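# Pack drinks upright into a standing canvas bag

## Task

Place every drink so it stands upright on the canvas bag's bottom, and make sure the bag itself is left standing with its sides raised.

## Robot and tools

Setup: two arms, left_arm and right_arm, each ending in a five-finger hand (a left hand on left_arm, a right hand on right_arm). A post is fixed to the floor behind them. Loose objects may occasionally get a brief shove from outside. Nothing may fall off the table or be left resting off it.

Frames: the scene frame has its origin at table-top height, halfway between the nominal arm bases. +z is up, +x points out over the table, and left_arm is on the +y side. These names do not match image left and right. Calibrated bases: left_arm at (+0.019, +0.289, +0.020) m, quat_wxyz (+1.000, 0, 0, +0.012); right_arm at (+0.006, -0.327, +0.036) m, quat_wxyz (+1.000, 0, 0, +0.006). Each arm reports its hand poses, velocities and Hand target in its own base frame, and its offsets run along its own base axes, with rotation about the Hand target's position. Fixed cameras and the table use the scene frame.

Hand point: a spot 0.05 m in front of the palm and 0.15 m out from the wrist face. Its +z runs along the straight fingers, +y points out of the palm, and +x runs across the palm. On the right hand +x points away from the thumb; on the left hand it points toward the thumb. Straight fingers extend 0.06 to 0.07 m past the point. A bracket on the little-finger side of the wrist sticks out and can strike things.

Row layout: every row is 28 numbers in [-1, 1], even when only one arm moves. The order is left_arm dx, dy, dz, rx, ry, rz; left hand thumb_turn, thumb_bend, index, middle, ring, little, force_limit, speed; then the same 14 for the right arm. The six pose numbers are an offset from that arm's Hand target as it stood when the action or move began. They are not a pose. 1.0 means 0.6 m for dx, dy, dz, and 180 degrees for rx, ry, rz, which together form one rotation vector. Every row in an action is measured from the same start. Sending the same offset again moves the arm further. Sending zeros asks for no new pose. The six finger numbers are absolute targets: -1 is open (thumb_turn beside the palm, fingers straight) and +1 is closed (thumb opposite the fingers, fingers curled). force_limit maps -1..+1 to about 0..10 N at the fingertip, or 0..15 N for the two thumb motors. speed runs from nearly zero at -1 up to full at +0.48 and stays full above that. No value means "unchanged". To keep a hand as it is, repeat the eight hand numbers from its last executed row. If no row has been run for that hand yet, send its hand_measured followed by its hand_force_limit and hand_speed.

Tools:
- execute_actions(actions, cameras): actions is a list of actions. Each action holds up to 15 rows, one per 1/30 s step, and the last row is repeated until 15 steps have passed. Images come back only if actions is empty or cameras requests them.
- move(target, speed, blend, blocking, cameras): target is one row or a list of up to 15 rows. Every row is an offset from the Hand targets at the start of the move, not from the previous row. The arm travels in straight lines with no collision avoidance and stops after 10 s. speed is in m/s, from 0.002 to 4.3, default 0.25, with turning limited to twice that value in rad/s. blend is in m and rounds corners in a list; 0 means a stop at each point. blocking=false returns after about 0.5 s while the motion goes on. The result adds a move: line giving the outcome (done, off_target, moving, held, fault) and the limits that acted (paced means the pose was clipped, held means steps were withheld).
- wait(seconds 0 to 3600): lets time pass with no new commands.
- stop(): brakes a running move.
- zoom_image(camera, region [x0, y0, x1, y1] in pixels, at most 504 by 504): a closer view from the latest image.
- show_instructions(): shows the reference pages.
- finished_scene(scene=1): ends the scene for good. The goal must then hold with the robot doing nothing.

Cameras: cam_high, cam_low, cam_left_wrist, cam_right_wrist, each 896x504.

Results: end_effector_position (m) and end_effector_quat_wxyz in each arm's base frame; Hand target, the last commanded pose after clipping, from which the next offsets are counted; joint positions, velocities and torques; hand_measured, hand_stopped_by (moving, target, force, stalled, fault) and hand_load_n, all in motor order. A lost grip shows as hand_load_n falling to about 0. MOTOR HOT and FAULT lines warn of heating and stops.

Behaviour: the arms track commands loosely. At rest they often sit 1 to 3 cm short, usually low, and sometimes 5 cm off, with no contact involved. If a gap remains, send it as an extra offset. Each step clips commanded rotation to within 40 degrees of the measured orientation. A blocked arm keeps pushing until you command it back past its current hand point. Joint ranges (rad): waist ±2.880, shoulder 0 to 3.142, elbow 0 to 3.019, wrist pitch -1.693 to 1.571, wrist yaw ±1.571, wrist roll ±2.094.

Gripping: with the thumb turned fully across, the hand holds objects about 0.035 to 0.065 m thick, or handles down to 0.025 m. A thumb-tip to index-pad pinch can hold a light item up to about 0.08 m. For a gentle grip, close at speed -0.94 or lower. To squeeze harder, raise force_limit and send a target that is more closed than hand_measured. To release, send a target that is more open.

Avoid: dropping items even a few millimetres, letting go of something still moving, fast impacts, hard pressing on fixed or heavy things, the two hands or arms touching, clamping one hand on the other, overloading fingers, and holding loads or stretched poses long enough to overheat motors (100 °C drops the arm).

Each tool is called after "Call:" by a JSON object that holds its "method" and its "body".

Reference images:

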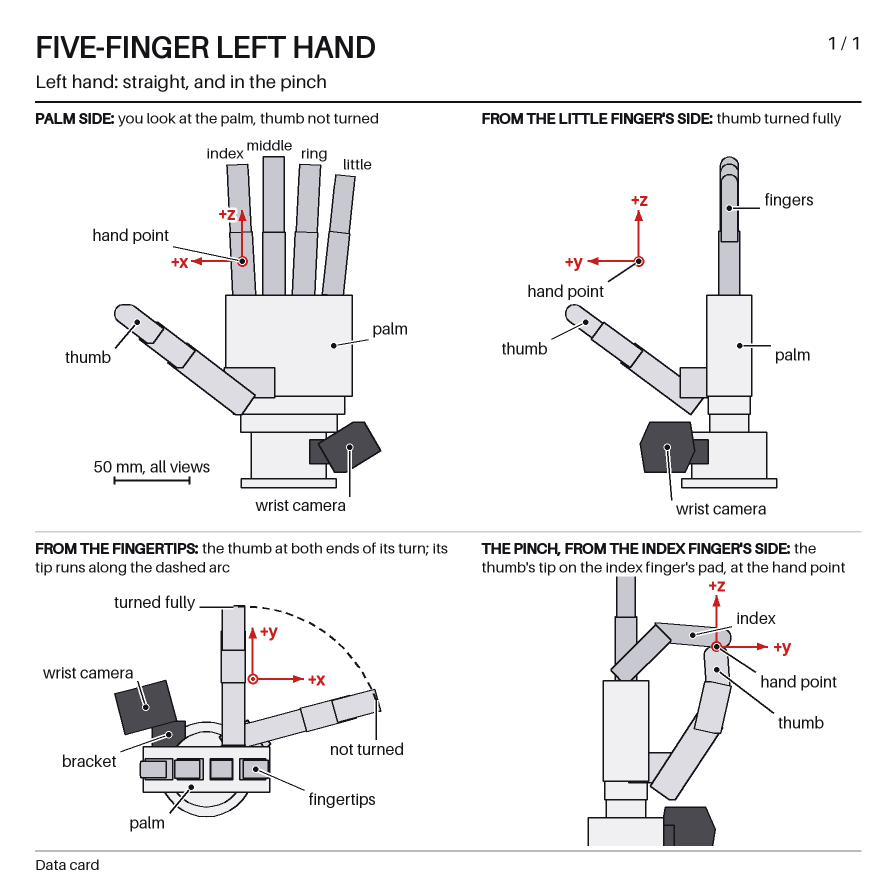

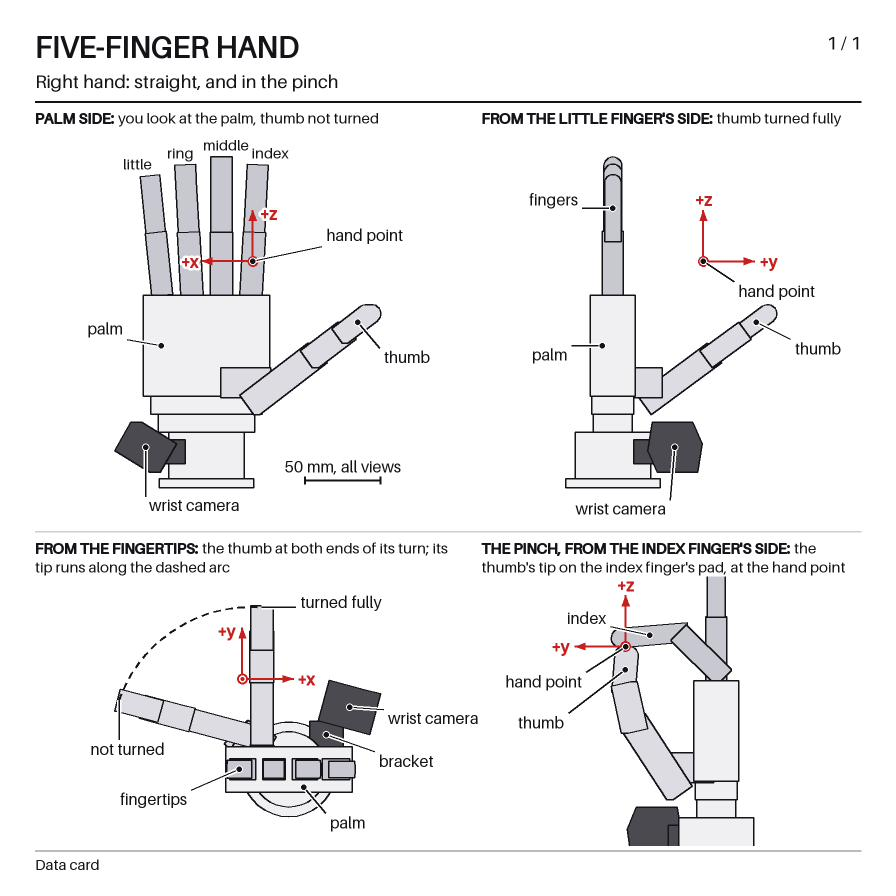

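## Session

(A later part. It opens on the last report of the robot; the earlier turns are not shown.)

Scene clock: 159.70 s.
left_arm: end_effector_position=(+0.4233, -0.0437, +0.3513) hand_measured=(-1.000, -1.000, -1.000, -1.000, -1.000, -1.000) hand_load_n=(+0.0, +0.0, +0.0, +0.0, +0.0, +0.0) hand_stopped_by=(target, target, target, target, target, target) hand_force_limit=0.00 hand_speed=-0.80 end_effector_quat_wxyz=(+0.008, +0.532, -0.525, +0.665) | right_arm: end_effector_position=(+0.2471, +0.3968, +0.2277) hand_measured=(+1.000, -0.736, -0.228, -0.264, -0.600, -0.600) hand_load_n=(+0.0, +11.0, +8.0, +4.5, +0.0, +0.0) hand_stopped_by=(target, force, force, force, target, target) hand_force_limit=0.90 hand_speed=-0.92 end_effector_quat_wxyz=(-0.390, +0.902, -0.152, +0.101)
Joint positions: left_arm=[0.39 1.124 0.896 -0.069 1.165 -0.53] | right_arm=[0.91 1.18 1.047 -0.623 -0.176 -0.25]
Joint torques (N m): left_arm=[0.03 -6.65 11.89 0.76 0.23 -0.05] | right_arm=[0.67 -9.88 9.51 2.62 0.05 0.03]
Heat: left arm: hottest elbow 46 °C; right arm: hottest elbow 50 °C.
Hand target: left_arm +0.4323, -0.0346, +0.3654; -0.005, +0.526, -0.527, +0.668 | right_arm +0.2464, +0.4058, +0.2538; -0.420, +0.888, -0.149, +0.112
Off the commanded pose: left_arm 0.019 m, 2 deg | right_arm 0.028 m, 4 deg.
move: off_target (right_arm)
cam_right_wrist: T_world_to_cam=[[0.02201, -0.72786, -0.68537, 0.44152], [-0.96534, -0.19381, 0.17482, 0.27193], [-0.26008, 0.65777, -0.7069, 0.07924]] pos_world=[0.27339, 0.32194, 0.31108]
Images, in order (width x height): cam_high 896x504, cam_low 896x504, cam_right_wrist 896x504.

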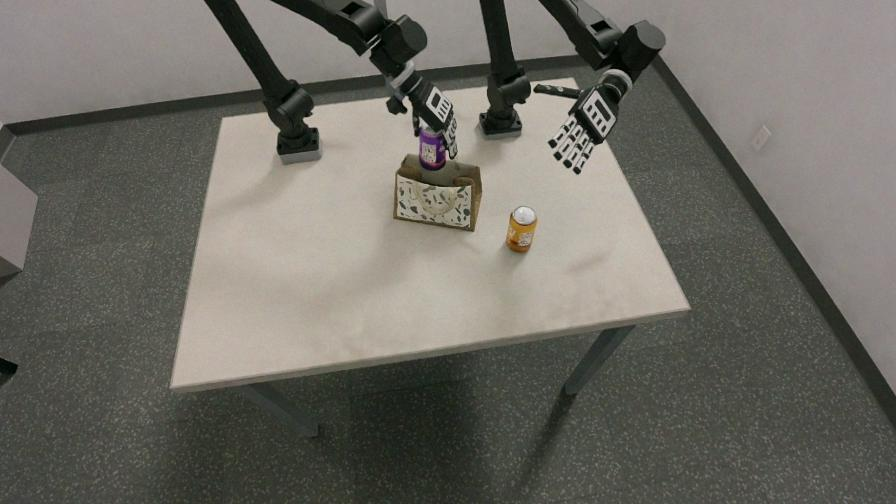

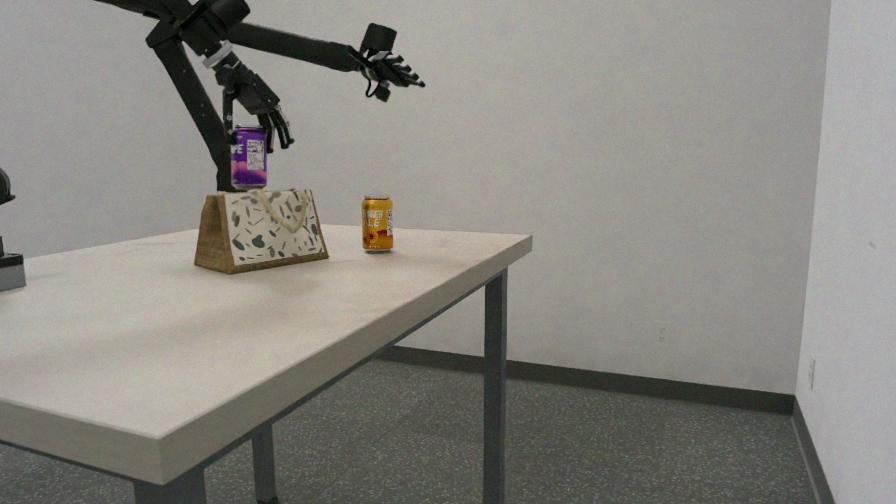

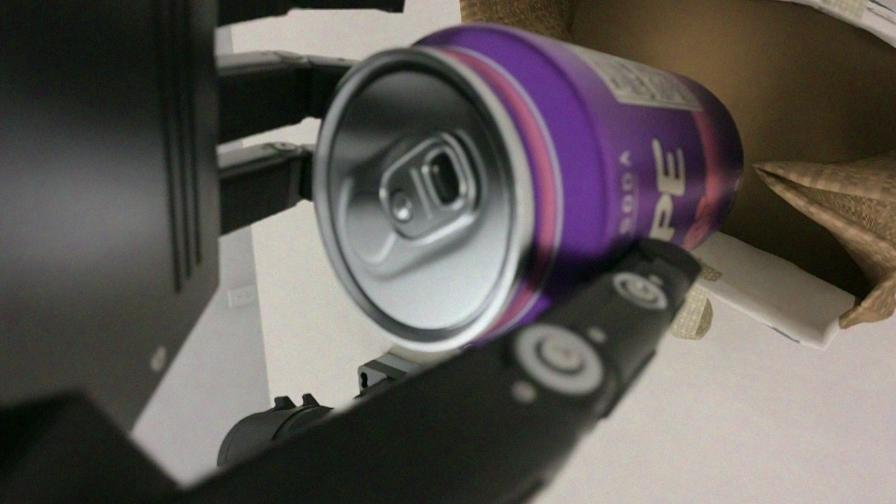

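Call:
{"method": "move", "body": {"target": [0,0,0,0,0,0,-1,-1,-1,-1,-1,-1,0,-0.8, 0,0,-0.1,0,0.0,0,1,0.3,0.2,0.2,-0.6,-0.6,0.9,-0.92], "speed": 0.05, "cameras": ["cam_low","cam_right_wrist","cam_high"]}}

Call:
{"method": "zoom_image", "body": {"camera": "cam_low", "region": [100, 0, 350, 300]}}

Call:
{"method": "zoom_image", "body": {"camera": "cam_high", "region": [300, 60, 500, 240]}}

Scene clock: 162.00 s.
left_arm: end_effector_position=(+0.4233, -0.0437, +0.3513) hand_measured=(-1.000, -1.000, -1.000, -1.000, -1.000, -1.000) hand_load_n=(-0.5, +0.0, +0.0, -0.5, +0.0, +0.0) hand_stopped_by=(target, target, target, target, target, target) hand_force_limit=0.00 hand_speed=-0.80 end_effector_quat_wxyz=(+0.008, +0.532, -0.525, +0.665) | right_arm: end_effector_position=(+0.2454, +0.3948, +0.1794) hand_measured=(+1.000, -0.736, -0.228, -0.264, -0.600, -0.600) hand_load_n=(+0.0, +11.5, +8.0, +4.5, +0.0, +0.0) hand_stopped_by=(target, force, force, force, target, target) hand_force_limit=0.90 hand_speed=-0.92 end_effector_quat_wxyz=(-0.400, +0.898, -0.151, +0.106)
Joint positions: left_arm=[0.39 1.124 0.896 -0.069 1.165 -0.53] | right_arm=[0.91 1.188 0.915 -0.459 -0.176 -0.249]
Joint torques (N m): left_arm=[-0.03 -6.71 11.88 0.76 0.22 -0.06] | right_arm=[0.73 -8.23 9.02 2.66 0.05 0.01]
Heat: left arm: hottest elbow 46 °C; right arm: hottest elbow 50 °C.
Hand target: left_arm +0.4323, -0.0346, +0.3654; -0.005, +0.526, -0.527, +0.668 | right_arm +0.2464, +0.4058, +0.1939; -0.420, +0.888, -0.149, +0.112
Off the commanded pose: left_arm 0.019 m, 2 deg | right_arm 0.018 m, 3 deg.
move: off_target (right_arm)
cam_right_wrist: T_world_to_cam=[[0.03127, -0.71476, -0.69867, 0.40196], [-0.96777, -0.1964, 0.15761, 0.28296], [-0.24988, 0.67122, -0.69787, 0.03644]] pos_world=[0.27038, 0.31843, 0.26167]
Images, in order (width x height): cam_high 896x504, cam_low 896x504, cam_right_wrist 896x504.

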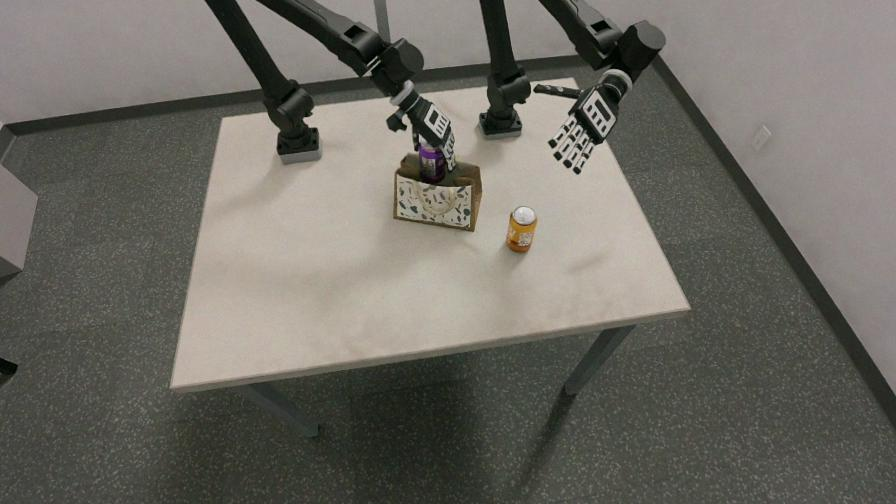

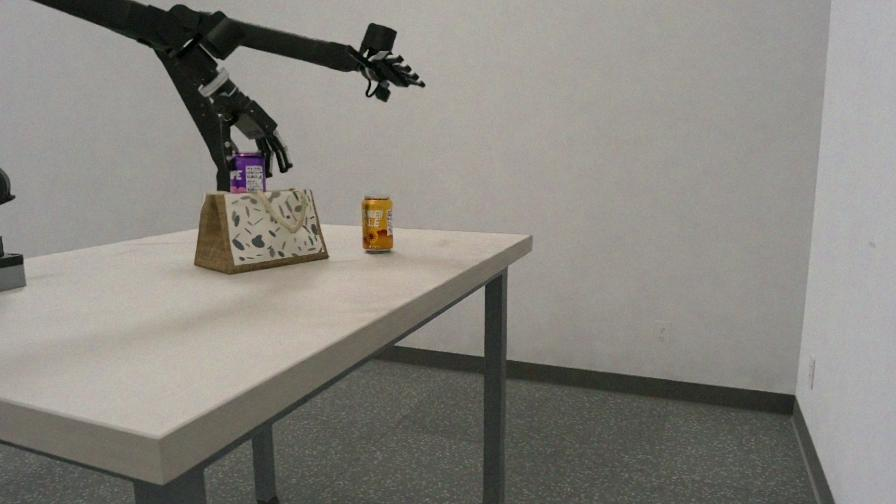

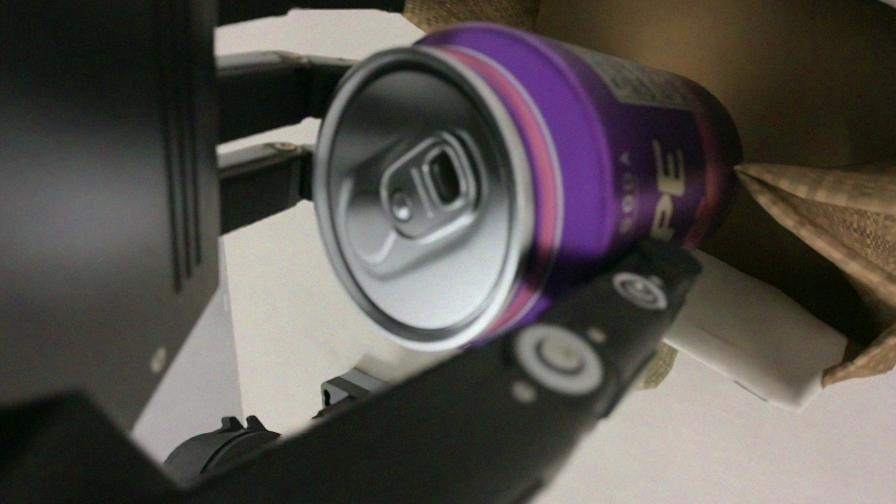

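Scaled by 1.680 from the camera's image (finer frame: 1280x720).

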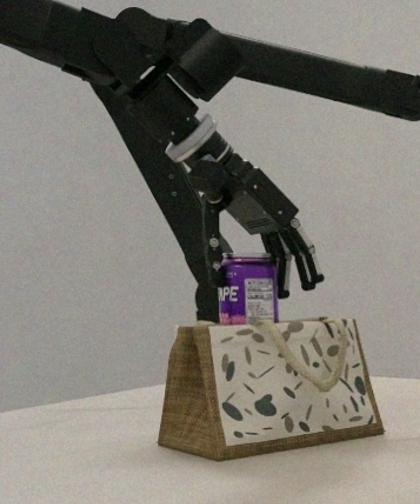

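Scaled by 2.520 from the camera's image (finer frame: 1280x720).

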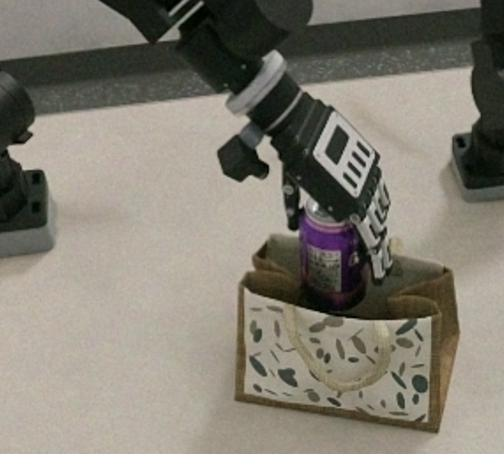

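Call:
{"method": "move", "body": {"target": [0,0,0,0,0,0,-1,-1,-1,-1,-1,-1,0,-0.8, 0,0,-0.075,0,0.0,0,1,0.3,0.2,0.2,-0.6,-0.6,0.9,-0.92], "speed": 0.05, "cameras": ["cam_low","cam_right_wrist","cam_high"]}}

Call:
{"method": "zoom_image", "body": {"camera": "cam_low", "region": [100, 0, 350, 300]}}

Call:
{"method": "zoom_image", "body": {"camera": "cam_high", "region": [340, 90, 490, 240]}}

Scene clock: 164.83 s.
left_arm: end_effector_position=(+0.4233, -0.0437, +0.3513) hand_measured=(-1.000, -1.000, -1.000, -1.000, -1.000, -1.000) hand_load_n=(+0.0, +0.0, +0.0, +0.0, +0.0, -0.5) hand_stopped_by=(target, target, target, target, target, target) hand_force_limit=0.00 hand_speed=-0.80 end_effector_quat_wxyz=(+0.008, +0.532, -0.525, +0.665) | right_arm: end_effector_position=(+0.2450, +0.3943, +0.1350) hand_measured=(+1.000, -0.736, -0.228, -0.264, -0.600, -0.600) hand_load_n=(+0.5, +11.5, +8.0, +4.5, +0.0, +0.0) hand_stopped_by=(target, force, force, force, target, target) hand_force_limit=0.90 hand_speed=-0.92 end_effector_quat_wxyz=(-0.400, +0.898, -0.151, +0.106)
Joint positions: left_arm=[0.39 1.124 0.896 -0.069 1.165 -0.53] | right_arm=[0.91 1.23 0.824 -0.326 -0.176 -0.249]
Joint torques (N m): left_arm=[0.03 -6.65 11.88 0.75 0.22 -0.05] | right_arm=[0.85 -8.29 8.62 2.77 0.05 0.02]
Heat: left arm: hottest elbow 46 °C; right arm: hottest elbow 50 °C.
Hand target: left_arm +0.4323, -0.0346, +0.3654; -0.005, +0.526, -0.527, +0.668 | right_arm +0.2464, +0.4057, +0.1488; -0.420, +0.888, -0.149, +0.112
Off the commanded pose: left_arm 0.019 m, 2 deg | right_arm 0.018 m, 3 deg.
move: off_target (right_arm)
cam_right_wrist: T_world_to_cam=[[0.03155, -0.71435, -0.69908, 0.37034], [-0.96784, -0.19649, 0.1571, 0.28963], [-0.24958, 0.67164, -0.69758, 0.00541]] pos_world=[0.26998, 0.31782, 0.21717]
Images, in order (width x height): cam_high 896x504, cam_low 896x504, cam_right_wrist 896x504.

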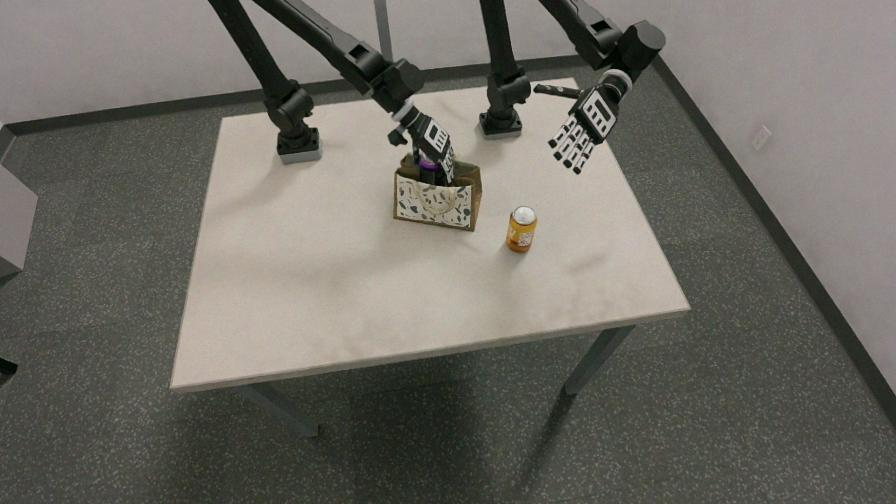

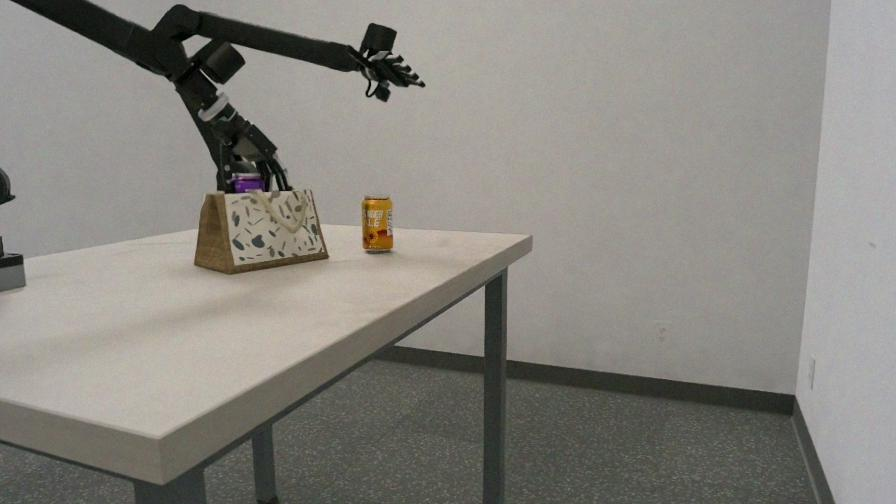

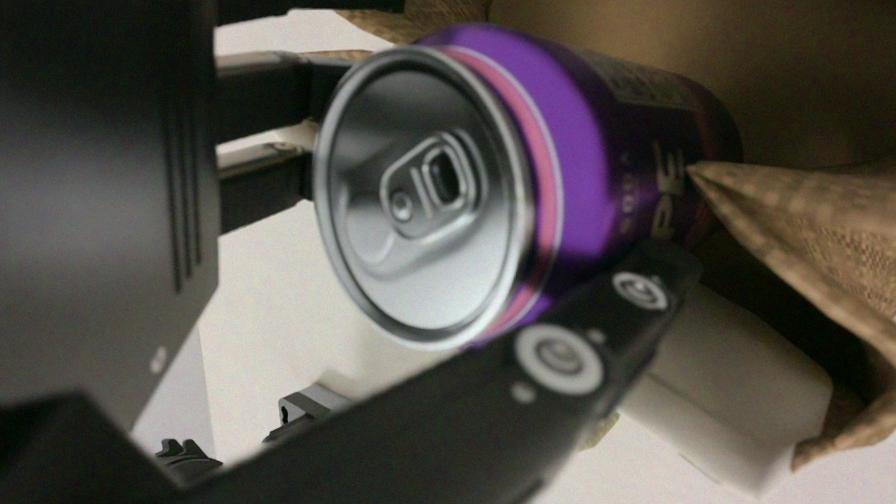

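Scaled by 1.680 from the camera's image (finer frame: 1280x720).

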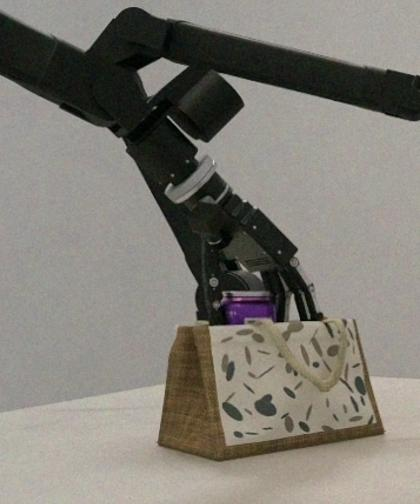

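Scaled by 3.360 from the camera's image (finer frame: 1280x720).

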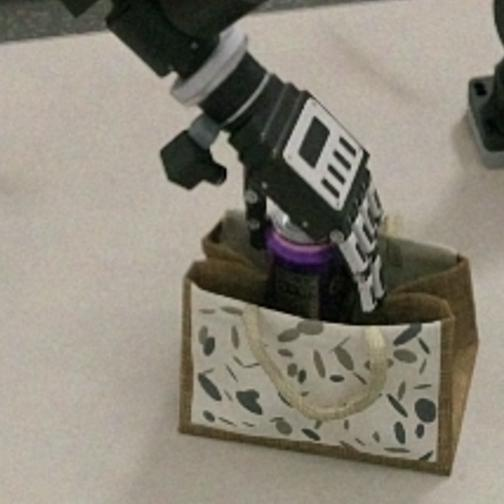

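Call:
{"method": "move", "body": {"target": [0,0,0,0,0,0,-1,-1,-1,-1,-1,-1,0,-0.8, 0,0,-0.06,0,0.0,0,1,0.3,0.2,0.2,-0.6,-0.6,0.9,-0.92], "speed": 0.04, "cameras": ["cam_low","cam_right_wrist","cam_high"]}}

Call:
{"method": "zoom_image", "body": {"camera": "cam_low", "region": [100, 0, 350, 300]}}

Call:
{"method": "zoom_image", "body": {"camera": "cam_high", "region": [340, 90, 490, 240]}}

Scene clock: 167.57 s.
left_arm: end_effector_position=(+0.4233, -0.0437, +0.3513) hand_measured=(-1.000, -1.000, -1.000, -1.000, -1.000, -1.000) hand_load_n=(-0.5, +0.0, +0.0, +0.0, +0.0, +0.0) hand_stopped_by=(target, target, target, target, target, target) hand_force_limit=0.00 hand_speed=-0.80 end_effector_quat_wxyz=(+0.008, +0.532, -0.525, +0.665) | right_arm: end_effector_position=(+0.2449, +0.3940, +0.1001) hand_measured=(+1.000, -0.736, -0.228, -0.264, -0.600, -0.600) hand_load_n=(+0.5, +11.5, +8.0, +4.5, +0.0, +0.0) hand_stopped_by=(target, force, force, force, target, target) hand_force_limit=0.90 hand_speed=-0.92 end_effector_quat_wxyz=(-0.401, +0.897, -0.151, +0.107)
Joint positions: left_arm=[0.39 1.124 0.896 -0.069 1.165 -0.53] | right_arm=[0.91 1.277 0.762 -0.214 -0.176 -0.249]
Joint torques (N m): left_arm=[0.03 -6.65 11.89 0.76 0.22 -0.06] | right_arm=[0.79 -8.41 8.12 2.74 0.05 0.02]
Heat: left arm: hottest elbow 46 °C; right arm: hottest elbow 50 °C.
Hand target: left_arm +0.4323, -0.0346, +0.3654; -0.005, +0.526, -0.527, +0.668 | right_arm +0.2464, +0.4057, +0.1128; -0.420, +0.888, -0.149, +0.112
Off the commanded pose: left_arm 0.019 m, 2 deg | right_arm 0.017 m, 3 deg.
move: off_target (right_arm)
cam_right_wrist: T_world_to_cam=[[0.03228, -0.71341, -0.7, 0.34534], [-0.96812, -0.19637, 0.15549, 0.29511], [-0.24839, 0.67267, -0.697, -0.01963]] pos_world=[0.26968, 0.31752, 0.18217]
Images, in order (width x height): cam_high 896x504, cam_low 896x504, cam_right_wrist 896x504.

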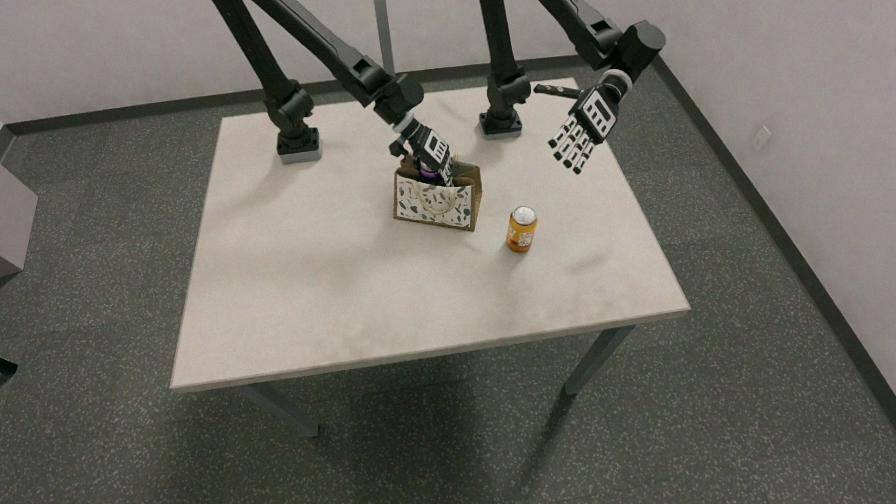

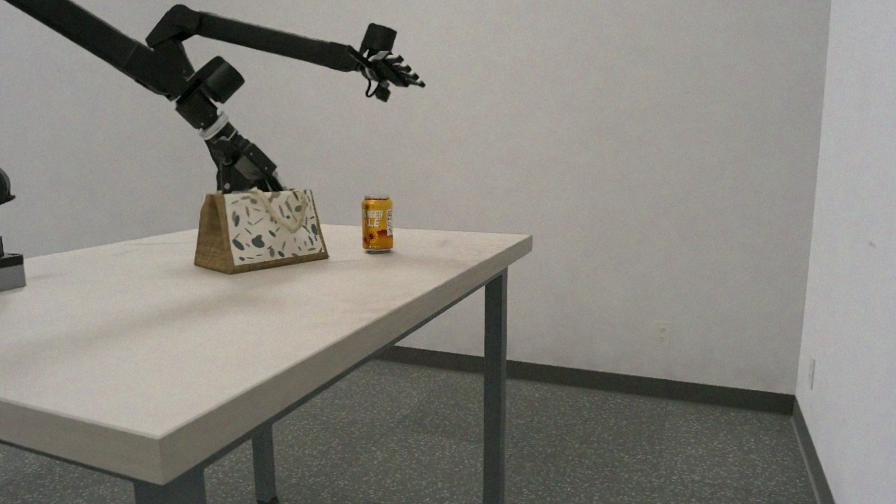

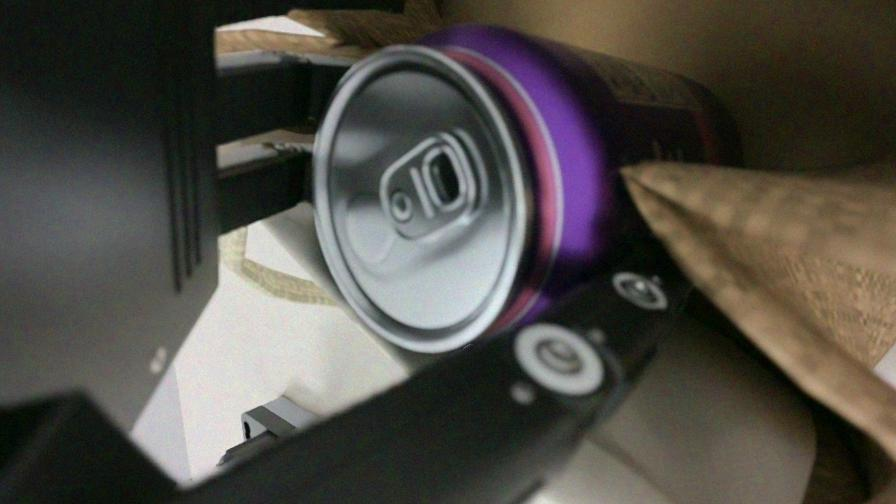

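Scaled by 1.680 from the camera's image (finer frame: 1280x720).

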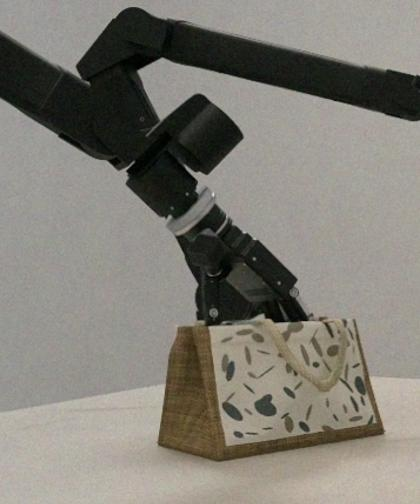

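Scaled by 3.360 from the camera's image (finer frame: 1280x720).

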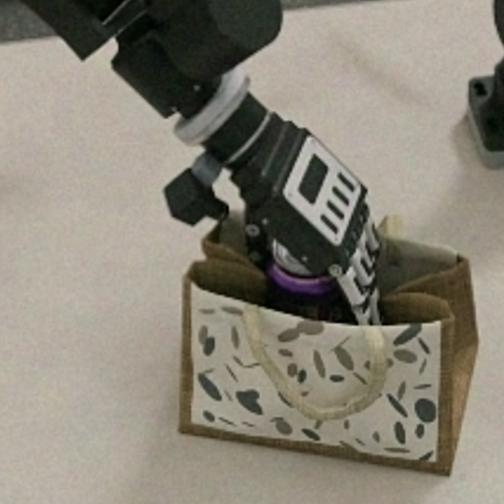

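Call:
{"method": "move", "body": {"target": [0,0,0,0,0,0,-1,-1,-1,-1,-1,-1,0,-0.8, -0.02,-0.058,0,0,0.0,0,1,0.3,0.2,0.2,-0.6,-0.6,0.9,-0.92], "speed": 0.04, "cameras": ["cam_low","cam_right_wrist","cam_high"]}}

Call:
{"method": "zoom_image", "body": {"camera": "cam_high", "region": [340, 90, 490, 240]}}

Scene clock: 169.37 s.
left_arm: end_effector_position=(+0.4233, -0.0437, +0.3513) hand_measured=(-1.000, -1.000, -1.000, -1.000, -1.000, -1.000) hand_load_n=(+0.0, +0.0, -0.5, +0.0, +0.0, +0.0) hand_stopped_by=(target, target, target, target, target, target) hand_force_limit=0.00 hand_speed=-0.80 end_effector_quat_wxyz=(+0.008, +0.532, -0.525, +0.665) | right_arm: end_effector_position=(+0.2271, +0.3693, +0.0945) hand_measured=(+1.000, -0.736, -0.228, -0.264, -0.600, -0.600) hand_load_n=(+0.0, +11.5, +8.0, +4.5, +0.0, +0.0) hand_stopped_by=(target, force, force, force, target, target) hand_force_limit=0.90 hand_speed=-0.92 end_effector_quat_wxyz=(-0.402, +0.897, -0.152, +0.101)
Joint positions: left_arm=[0.39 1.124 0.896 -0.069 1.165 -0.53] | right_arm=[0.9 1.201 0.681 -0.213 -0.193 -0.249]
Joint torques (N m): left_arm=[0.03 -6.65 11.88 0.77 0.22 -0.06] | right_arm=[-1.2 -9.05 8.08 1.8 -0.3 -0.2]
Heat: left arm: hottest elbow 46 °C; right arm: hottest elbow 50 °C.
Hand target: left_arm +0.4323, -0.0346, +0.3654; -0.005, +0.526, -0.527, +0.668 | right_arm +0.2344, +0.3709, +0.1128; -0.420, +0.888, -0.149, +0.112
Off the commanded pose: left_arm 0.019 m, 2 deg | right_arm 0.020 m, 3 deg.
move: off_target (right_arm)
cam_right_wrist: T_world_to_cam=[[0.02661, -0.70978, -0.70392, 0.32469], [-0.96583, -0.19985, 0.16501, 0.27375], [-0.25779, 0.67548, -0.69084, -0.01074]] pos_world=[0.25299, 0.29242, 0.17596]
Images, in order (width x height): cam_high 896x504, cam_low 896x504, cam_right_wrist 896x504.

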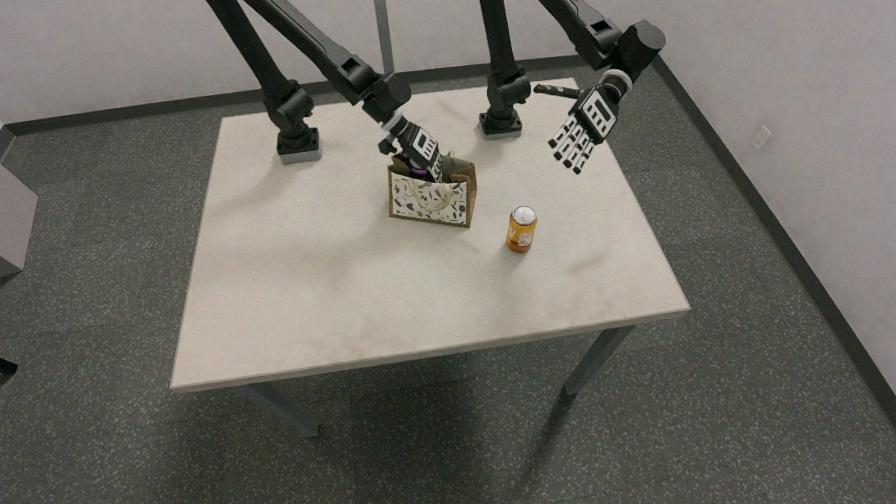

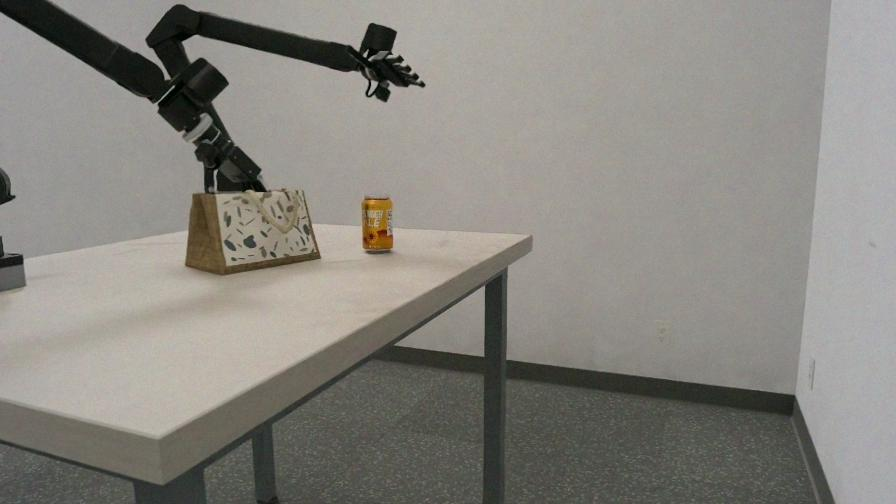

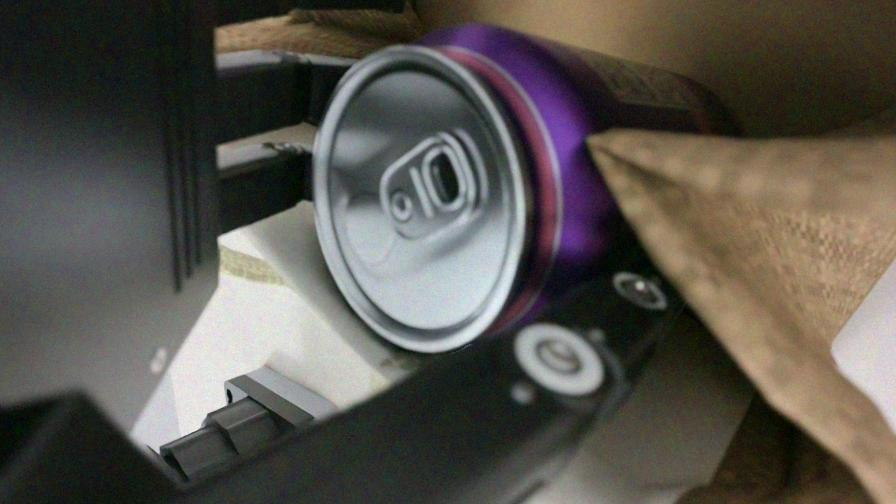

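Scaled by 3.360 from the camera's image (finer frame: 1280x720).

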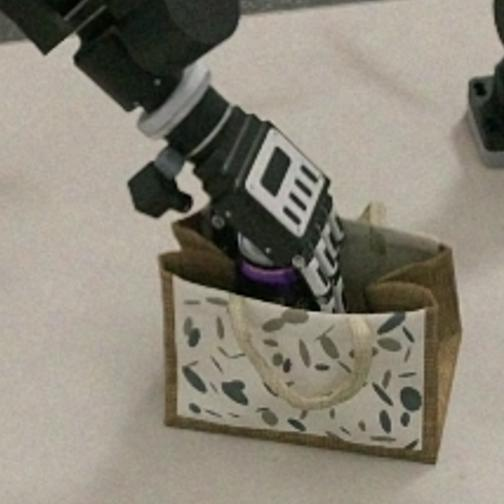

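Call:
{"method": "move", "body": {"target": [0,0,0,0,0,0,-1,-1,-1,-1,-1,-1,0,-0.8, -0.008,-0.055,0.008,0,0.0,0,1,0.3,0.2,0.2,-0.6,-0.6,0.9,-0.92], "speed": 0.04, "cameras": ["cam_low","cam_right_wrist","cam_high"]}}

Call:
{"method": "zoom_image", "body": {"camera": "cam_high", "region": [340, 90, 490, 240]}}

Scene clock: 172.53 s.
left_arm: end_effector_position=(+0.4233, -0.0437, +0.3513) hand_measured=(-1.000, -1.000, -1.000, -1.000, -1.000, -1.000) hand_load_n=(+0.0, +0.0, +0.0, +0.0, +0.0, +0.0) hand_stopped_by=(target, target, target, target, target, target) hand_force_limit=0.00 hand_speed=-0.80 end_effector_quat_wxyz=(+0.008, +0.532, -0.525, +0.665) | right_arm: end_effector_position=(+0.2229, +0.3374, +0.1017) hand_measured=(+1.000, -0.736, -0.228, -0.264, -0.600, -0.600) hand_load_n=(+0.5, +11.0, +8.0, +4.5, +0.5, +0.0) hand_stopped_by=(target, force, force, force, target, target) hand_force_limit=0.90 hand_speed=-0.92 end_effector_quat_wxyz=(-0.405, +0.896, -0.154, +0.100)
Joint positions: left_arm=[0.39 1.124 0.896 -0.069 1.165 -0.53] | right_arm=[0.844 1.104 0.63 -0.261 -0.236 -0.28]
Joint torques (N m): left_arm=[0.09 -6.65 11.88 0.76 0.23 -0.06] | right_arm=[-1.2 -7.59 8.27 1.65 -0.33 -0.26]
Heat: left arm: hottest elbow 47 °C; right arm: hottest elbow 50 °C.
Hand target: left_arm +0.4323, -0.0346, +0.3654; -0.005, +0.526, -0.527, +0.668 | right_arm +0.2295, +0.3379, +0.1176; -0.420, +0.888, -0.149, +0.112
Off the commanded pose: left_arm 0.019 m, 2 deg | right_arm 0.017 m, 2 deg.
move: off_target (right_arm)
cam_right_wrist: T_world_to_cam=[[0.0231, -0.70473, -0.7091, 0.3068], [-0.96622, -0.19784, 0.16515, 0.26154], [-0.25667, 0.68133, -0.6855, 0.01196]] pos_world=[0.24869, 0.25981, 0.18256]
Images, in order (width x height): cam_high 896x504, cam_low 896x504, cam_right_wrist 896x504.

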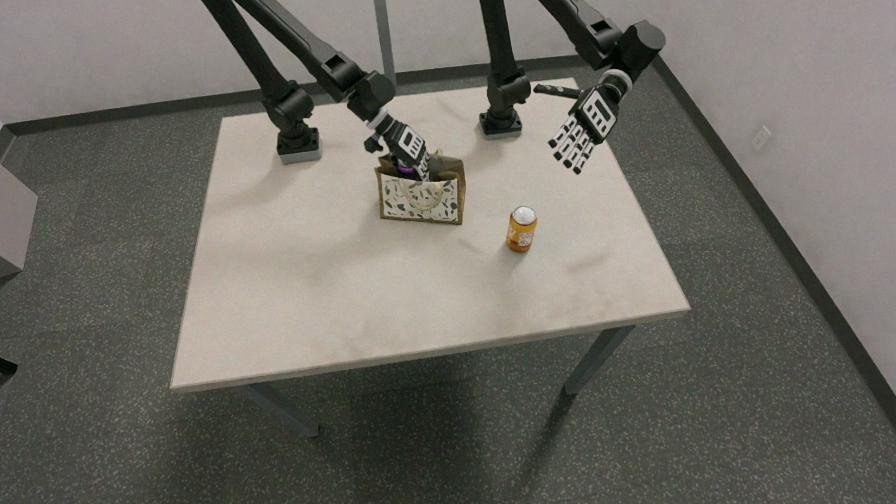

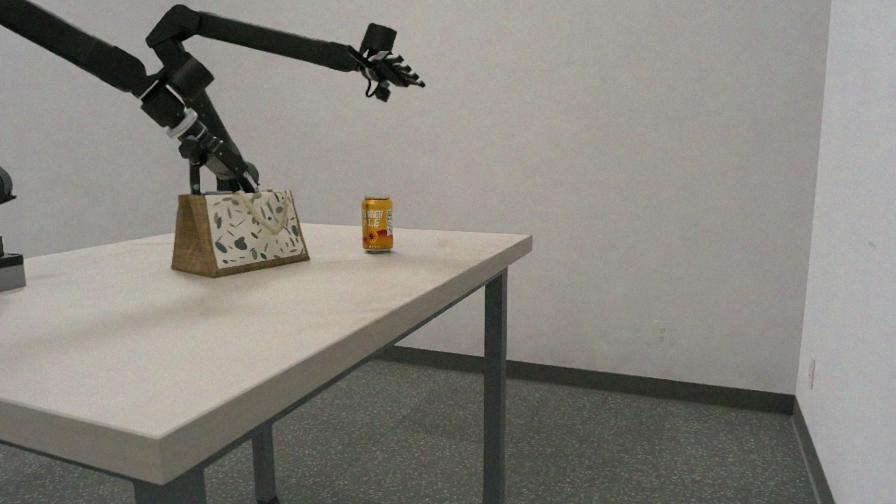

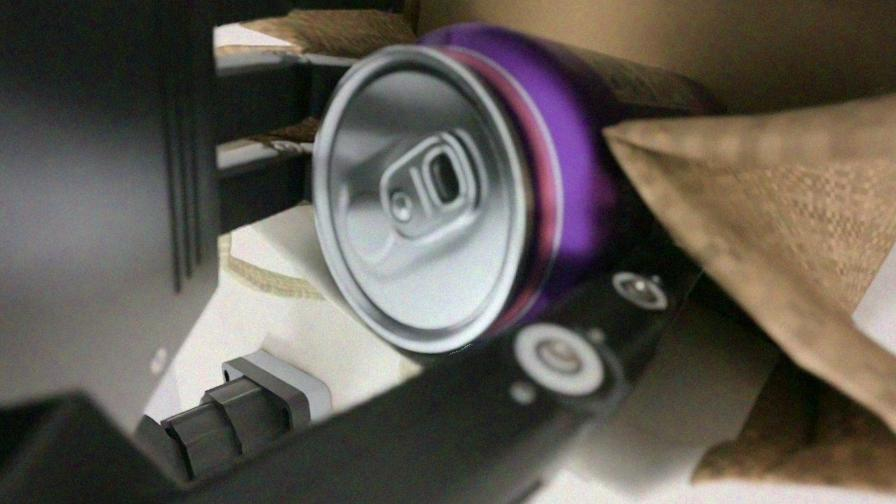

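Scaled by 3.360 from the camera's image (finer frame: 1280x720).

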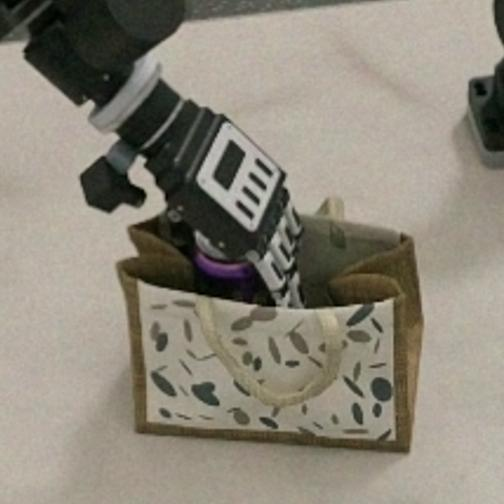

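Call:
{"method": "move", "body": {"target": [0,0,0,0,0,0,-1,-1,-1,-1,-1,-1,0,-0.8, 0,0,-0.03,0,0.0,0,1,0.3,0.2,0.2,-0.6,-0.6,0.9,-0.92], "speed": 0.03, "cameras": ["cam_low","cam_right_wrist","cam_high"]}}

Call:
{"method": "zoom_image", "body": {"camera": "cam_high", "region": [340, 90, 490, 240]}}

Scene clock: 173.93 s.
left_arm: end_effector_position=(+0.4233, -0.0437, +0.3513) hand_measured=(-1.000, -1.000, -1.000, -1.000, -1.000, -1.000) hand_load_n=(+0.0, +0.0, +0.0, +0.0, +0.0, +0.0) hand_stopped_by=(target, target, target, target, target, target) hand_force_limit=0.00 hand_speed=-0.80 end_effector_quat_wxyz=(+0.008, +0.532, -0.525, +0.665) | right_arm: end_effector_position=(+0.2197, +0.3335, +0.0904) hand_measured=(+1.000, -0.736, -0.228, -0.264, -0.600, -0.600) hand_load_n=(+0.0, +11.5, +8.0, +4.5, +0.0, +0.0) hand_stopped_by=(target, force, force, force, target, target) hand_force_limit=0.90 hand_speed=-0.92 end_effector_quat_wxyz=(-0.405, +0.896, -0.153, +0.101)
Joint positions: left_arm=[0.39 1.124 0.896 -0.069 1.165 -0.53] | right_arm=[0.844 1.107 0.599 -0.227 -0.236 -0.283]
Joint torques (N m): left_arm=[0.09 -6.65 11.86 0.75 0.22 -0.06] | right_arm=[-1.26 -5.77 8.01 2.67 -0.34 -0.24]
Heat: left arm: hottest elbow 47 °C; right arm: hottest elbow 50 °C.
Hand target: left_arm +0.4323, -0.0346, +0.3654; -0.005, +0.526, -0.527, +0.668 | right_arm +0.2295, +0.3379, +0.0996; -0.420, +0.888, -0.149, +0.112
Off the commanded pose: left_arm 0.019 m, 2 deg | right_arm 0.014 m, 2 deg.
move: off_target (right_arm)
cam_right_wrist: T_world_to_cam=[[0.02535, -0.7052, -0.70856, 0.29581], [-0.96619, -0.1992, 0.1637, 0.26016], [-0.25658, 0.68045, -0.68641, 0.00634]] pos_world=[0.24549, 0.25611, 0.17136]
Images, in order (width x height): cam_high 896x504, cam_low 896x504, cam_right_wrist 896x504.

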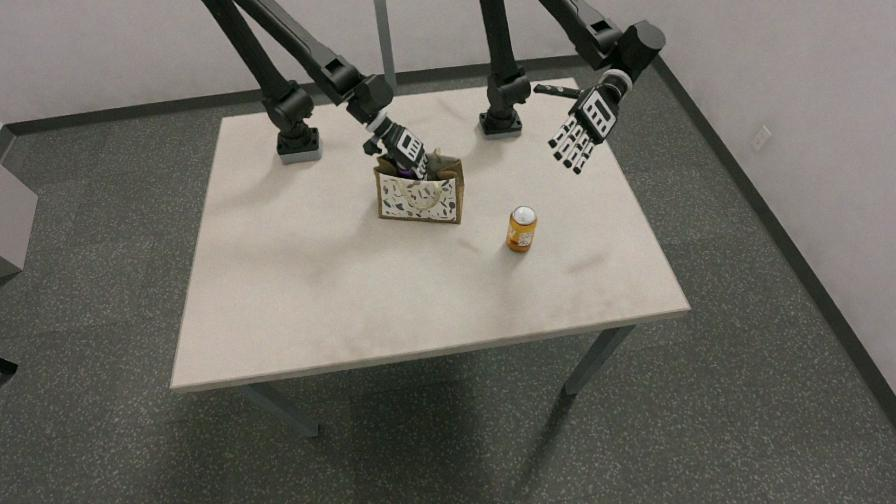

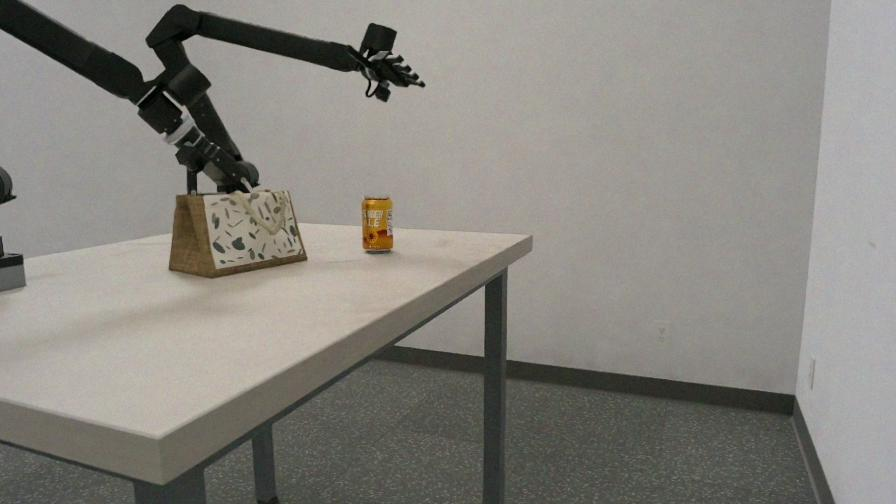

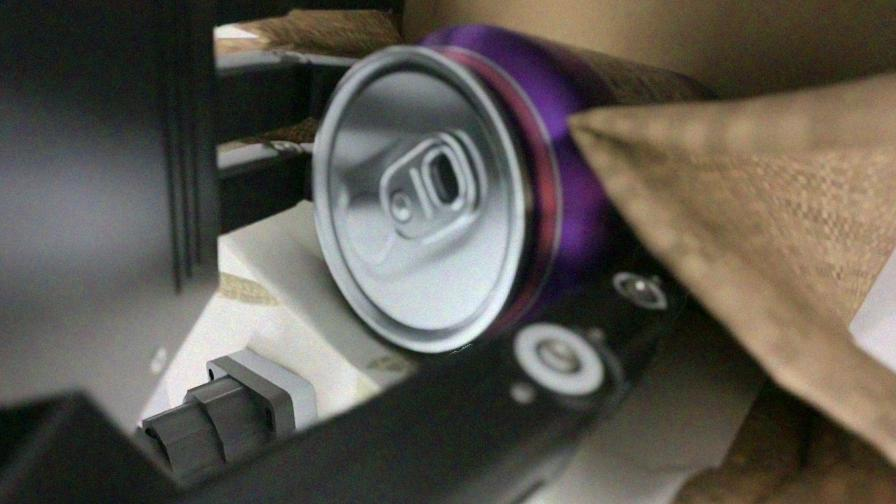

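Scaled by 3.360 from the camera's image (finer frame: 1280x720).

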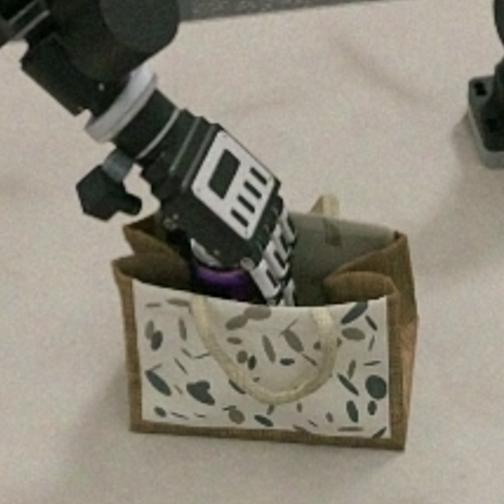

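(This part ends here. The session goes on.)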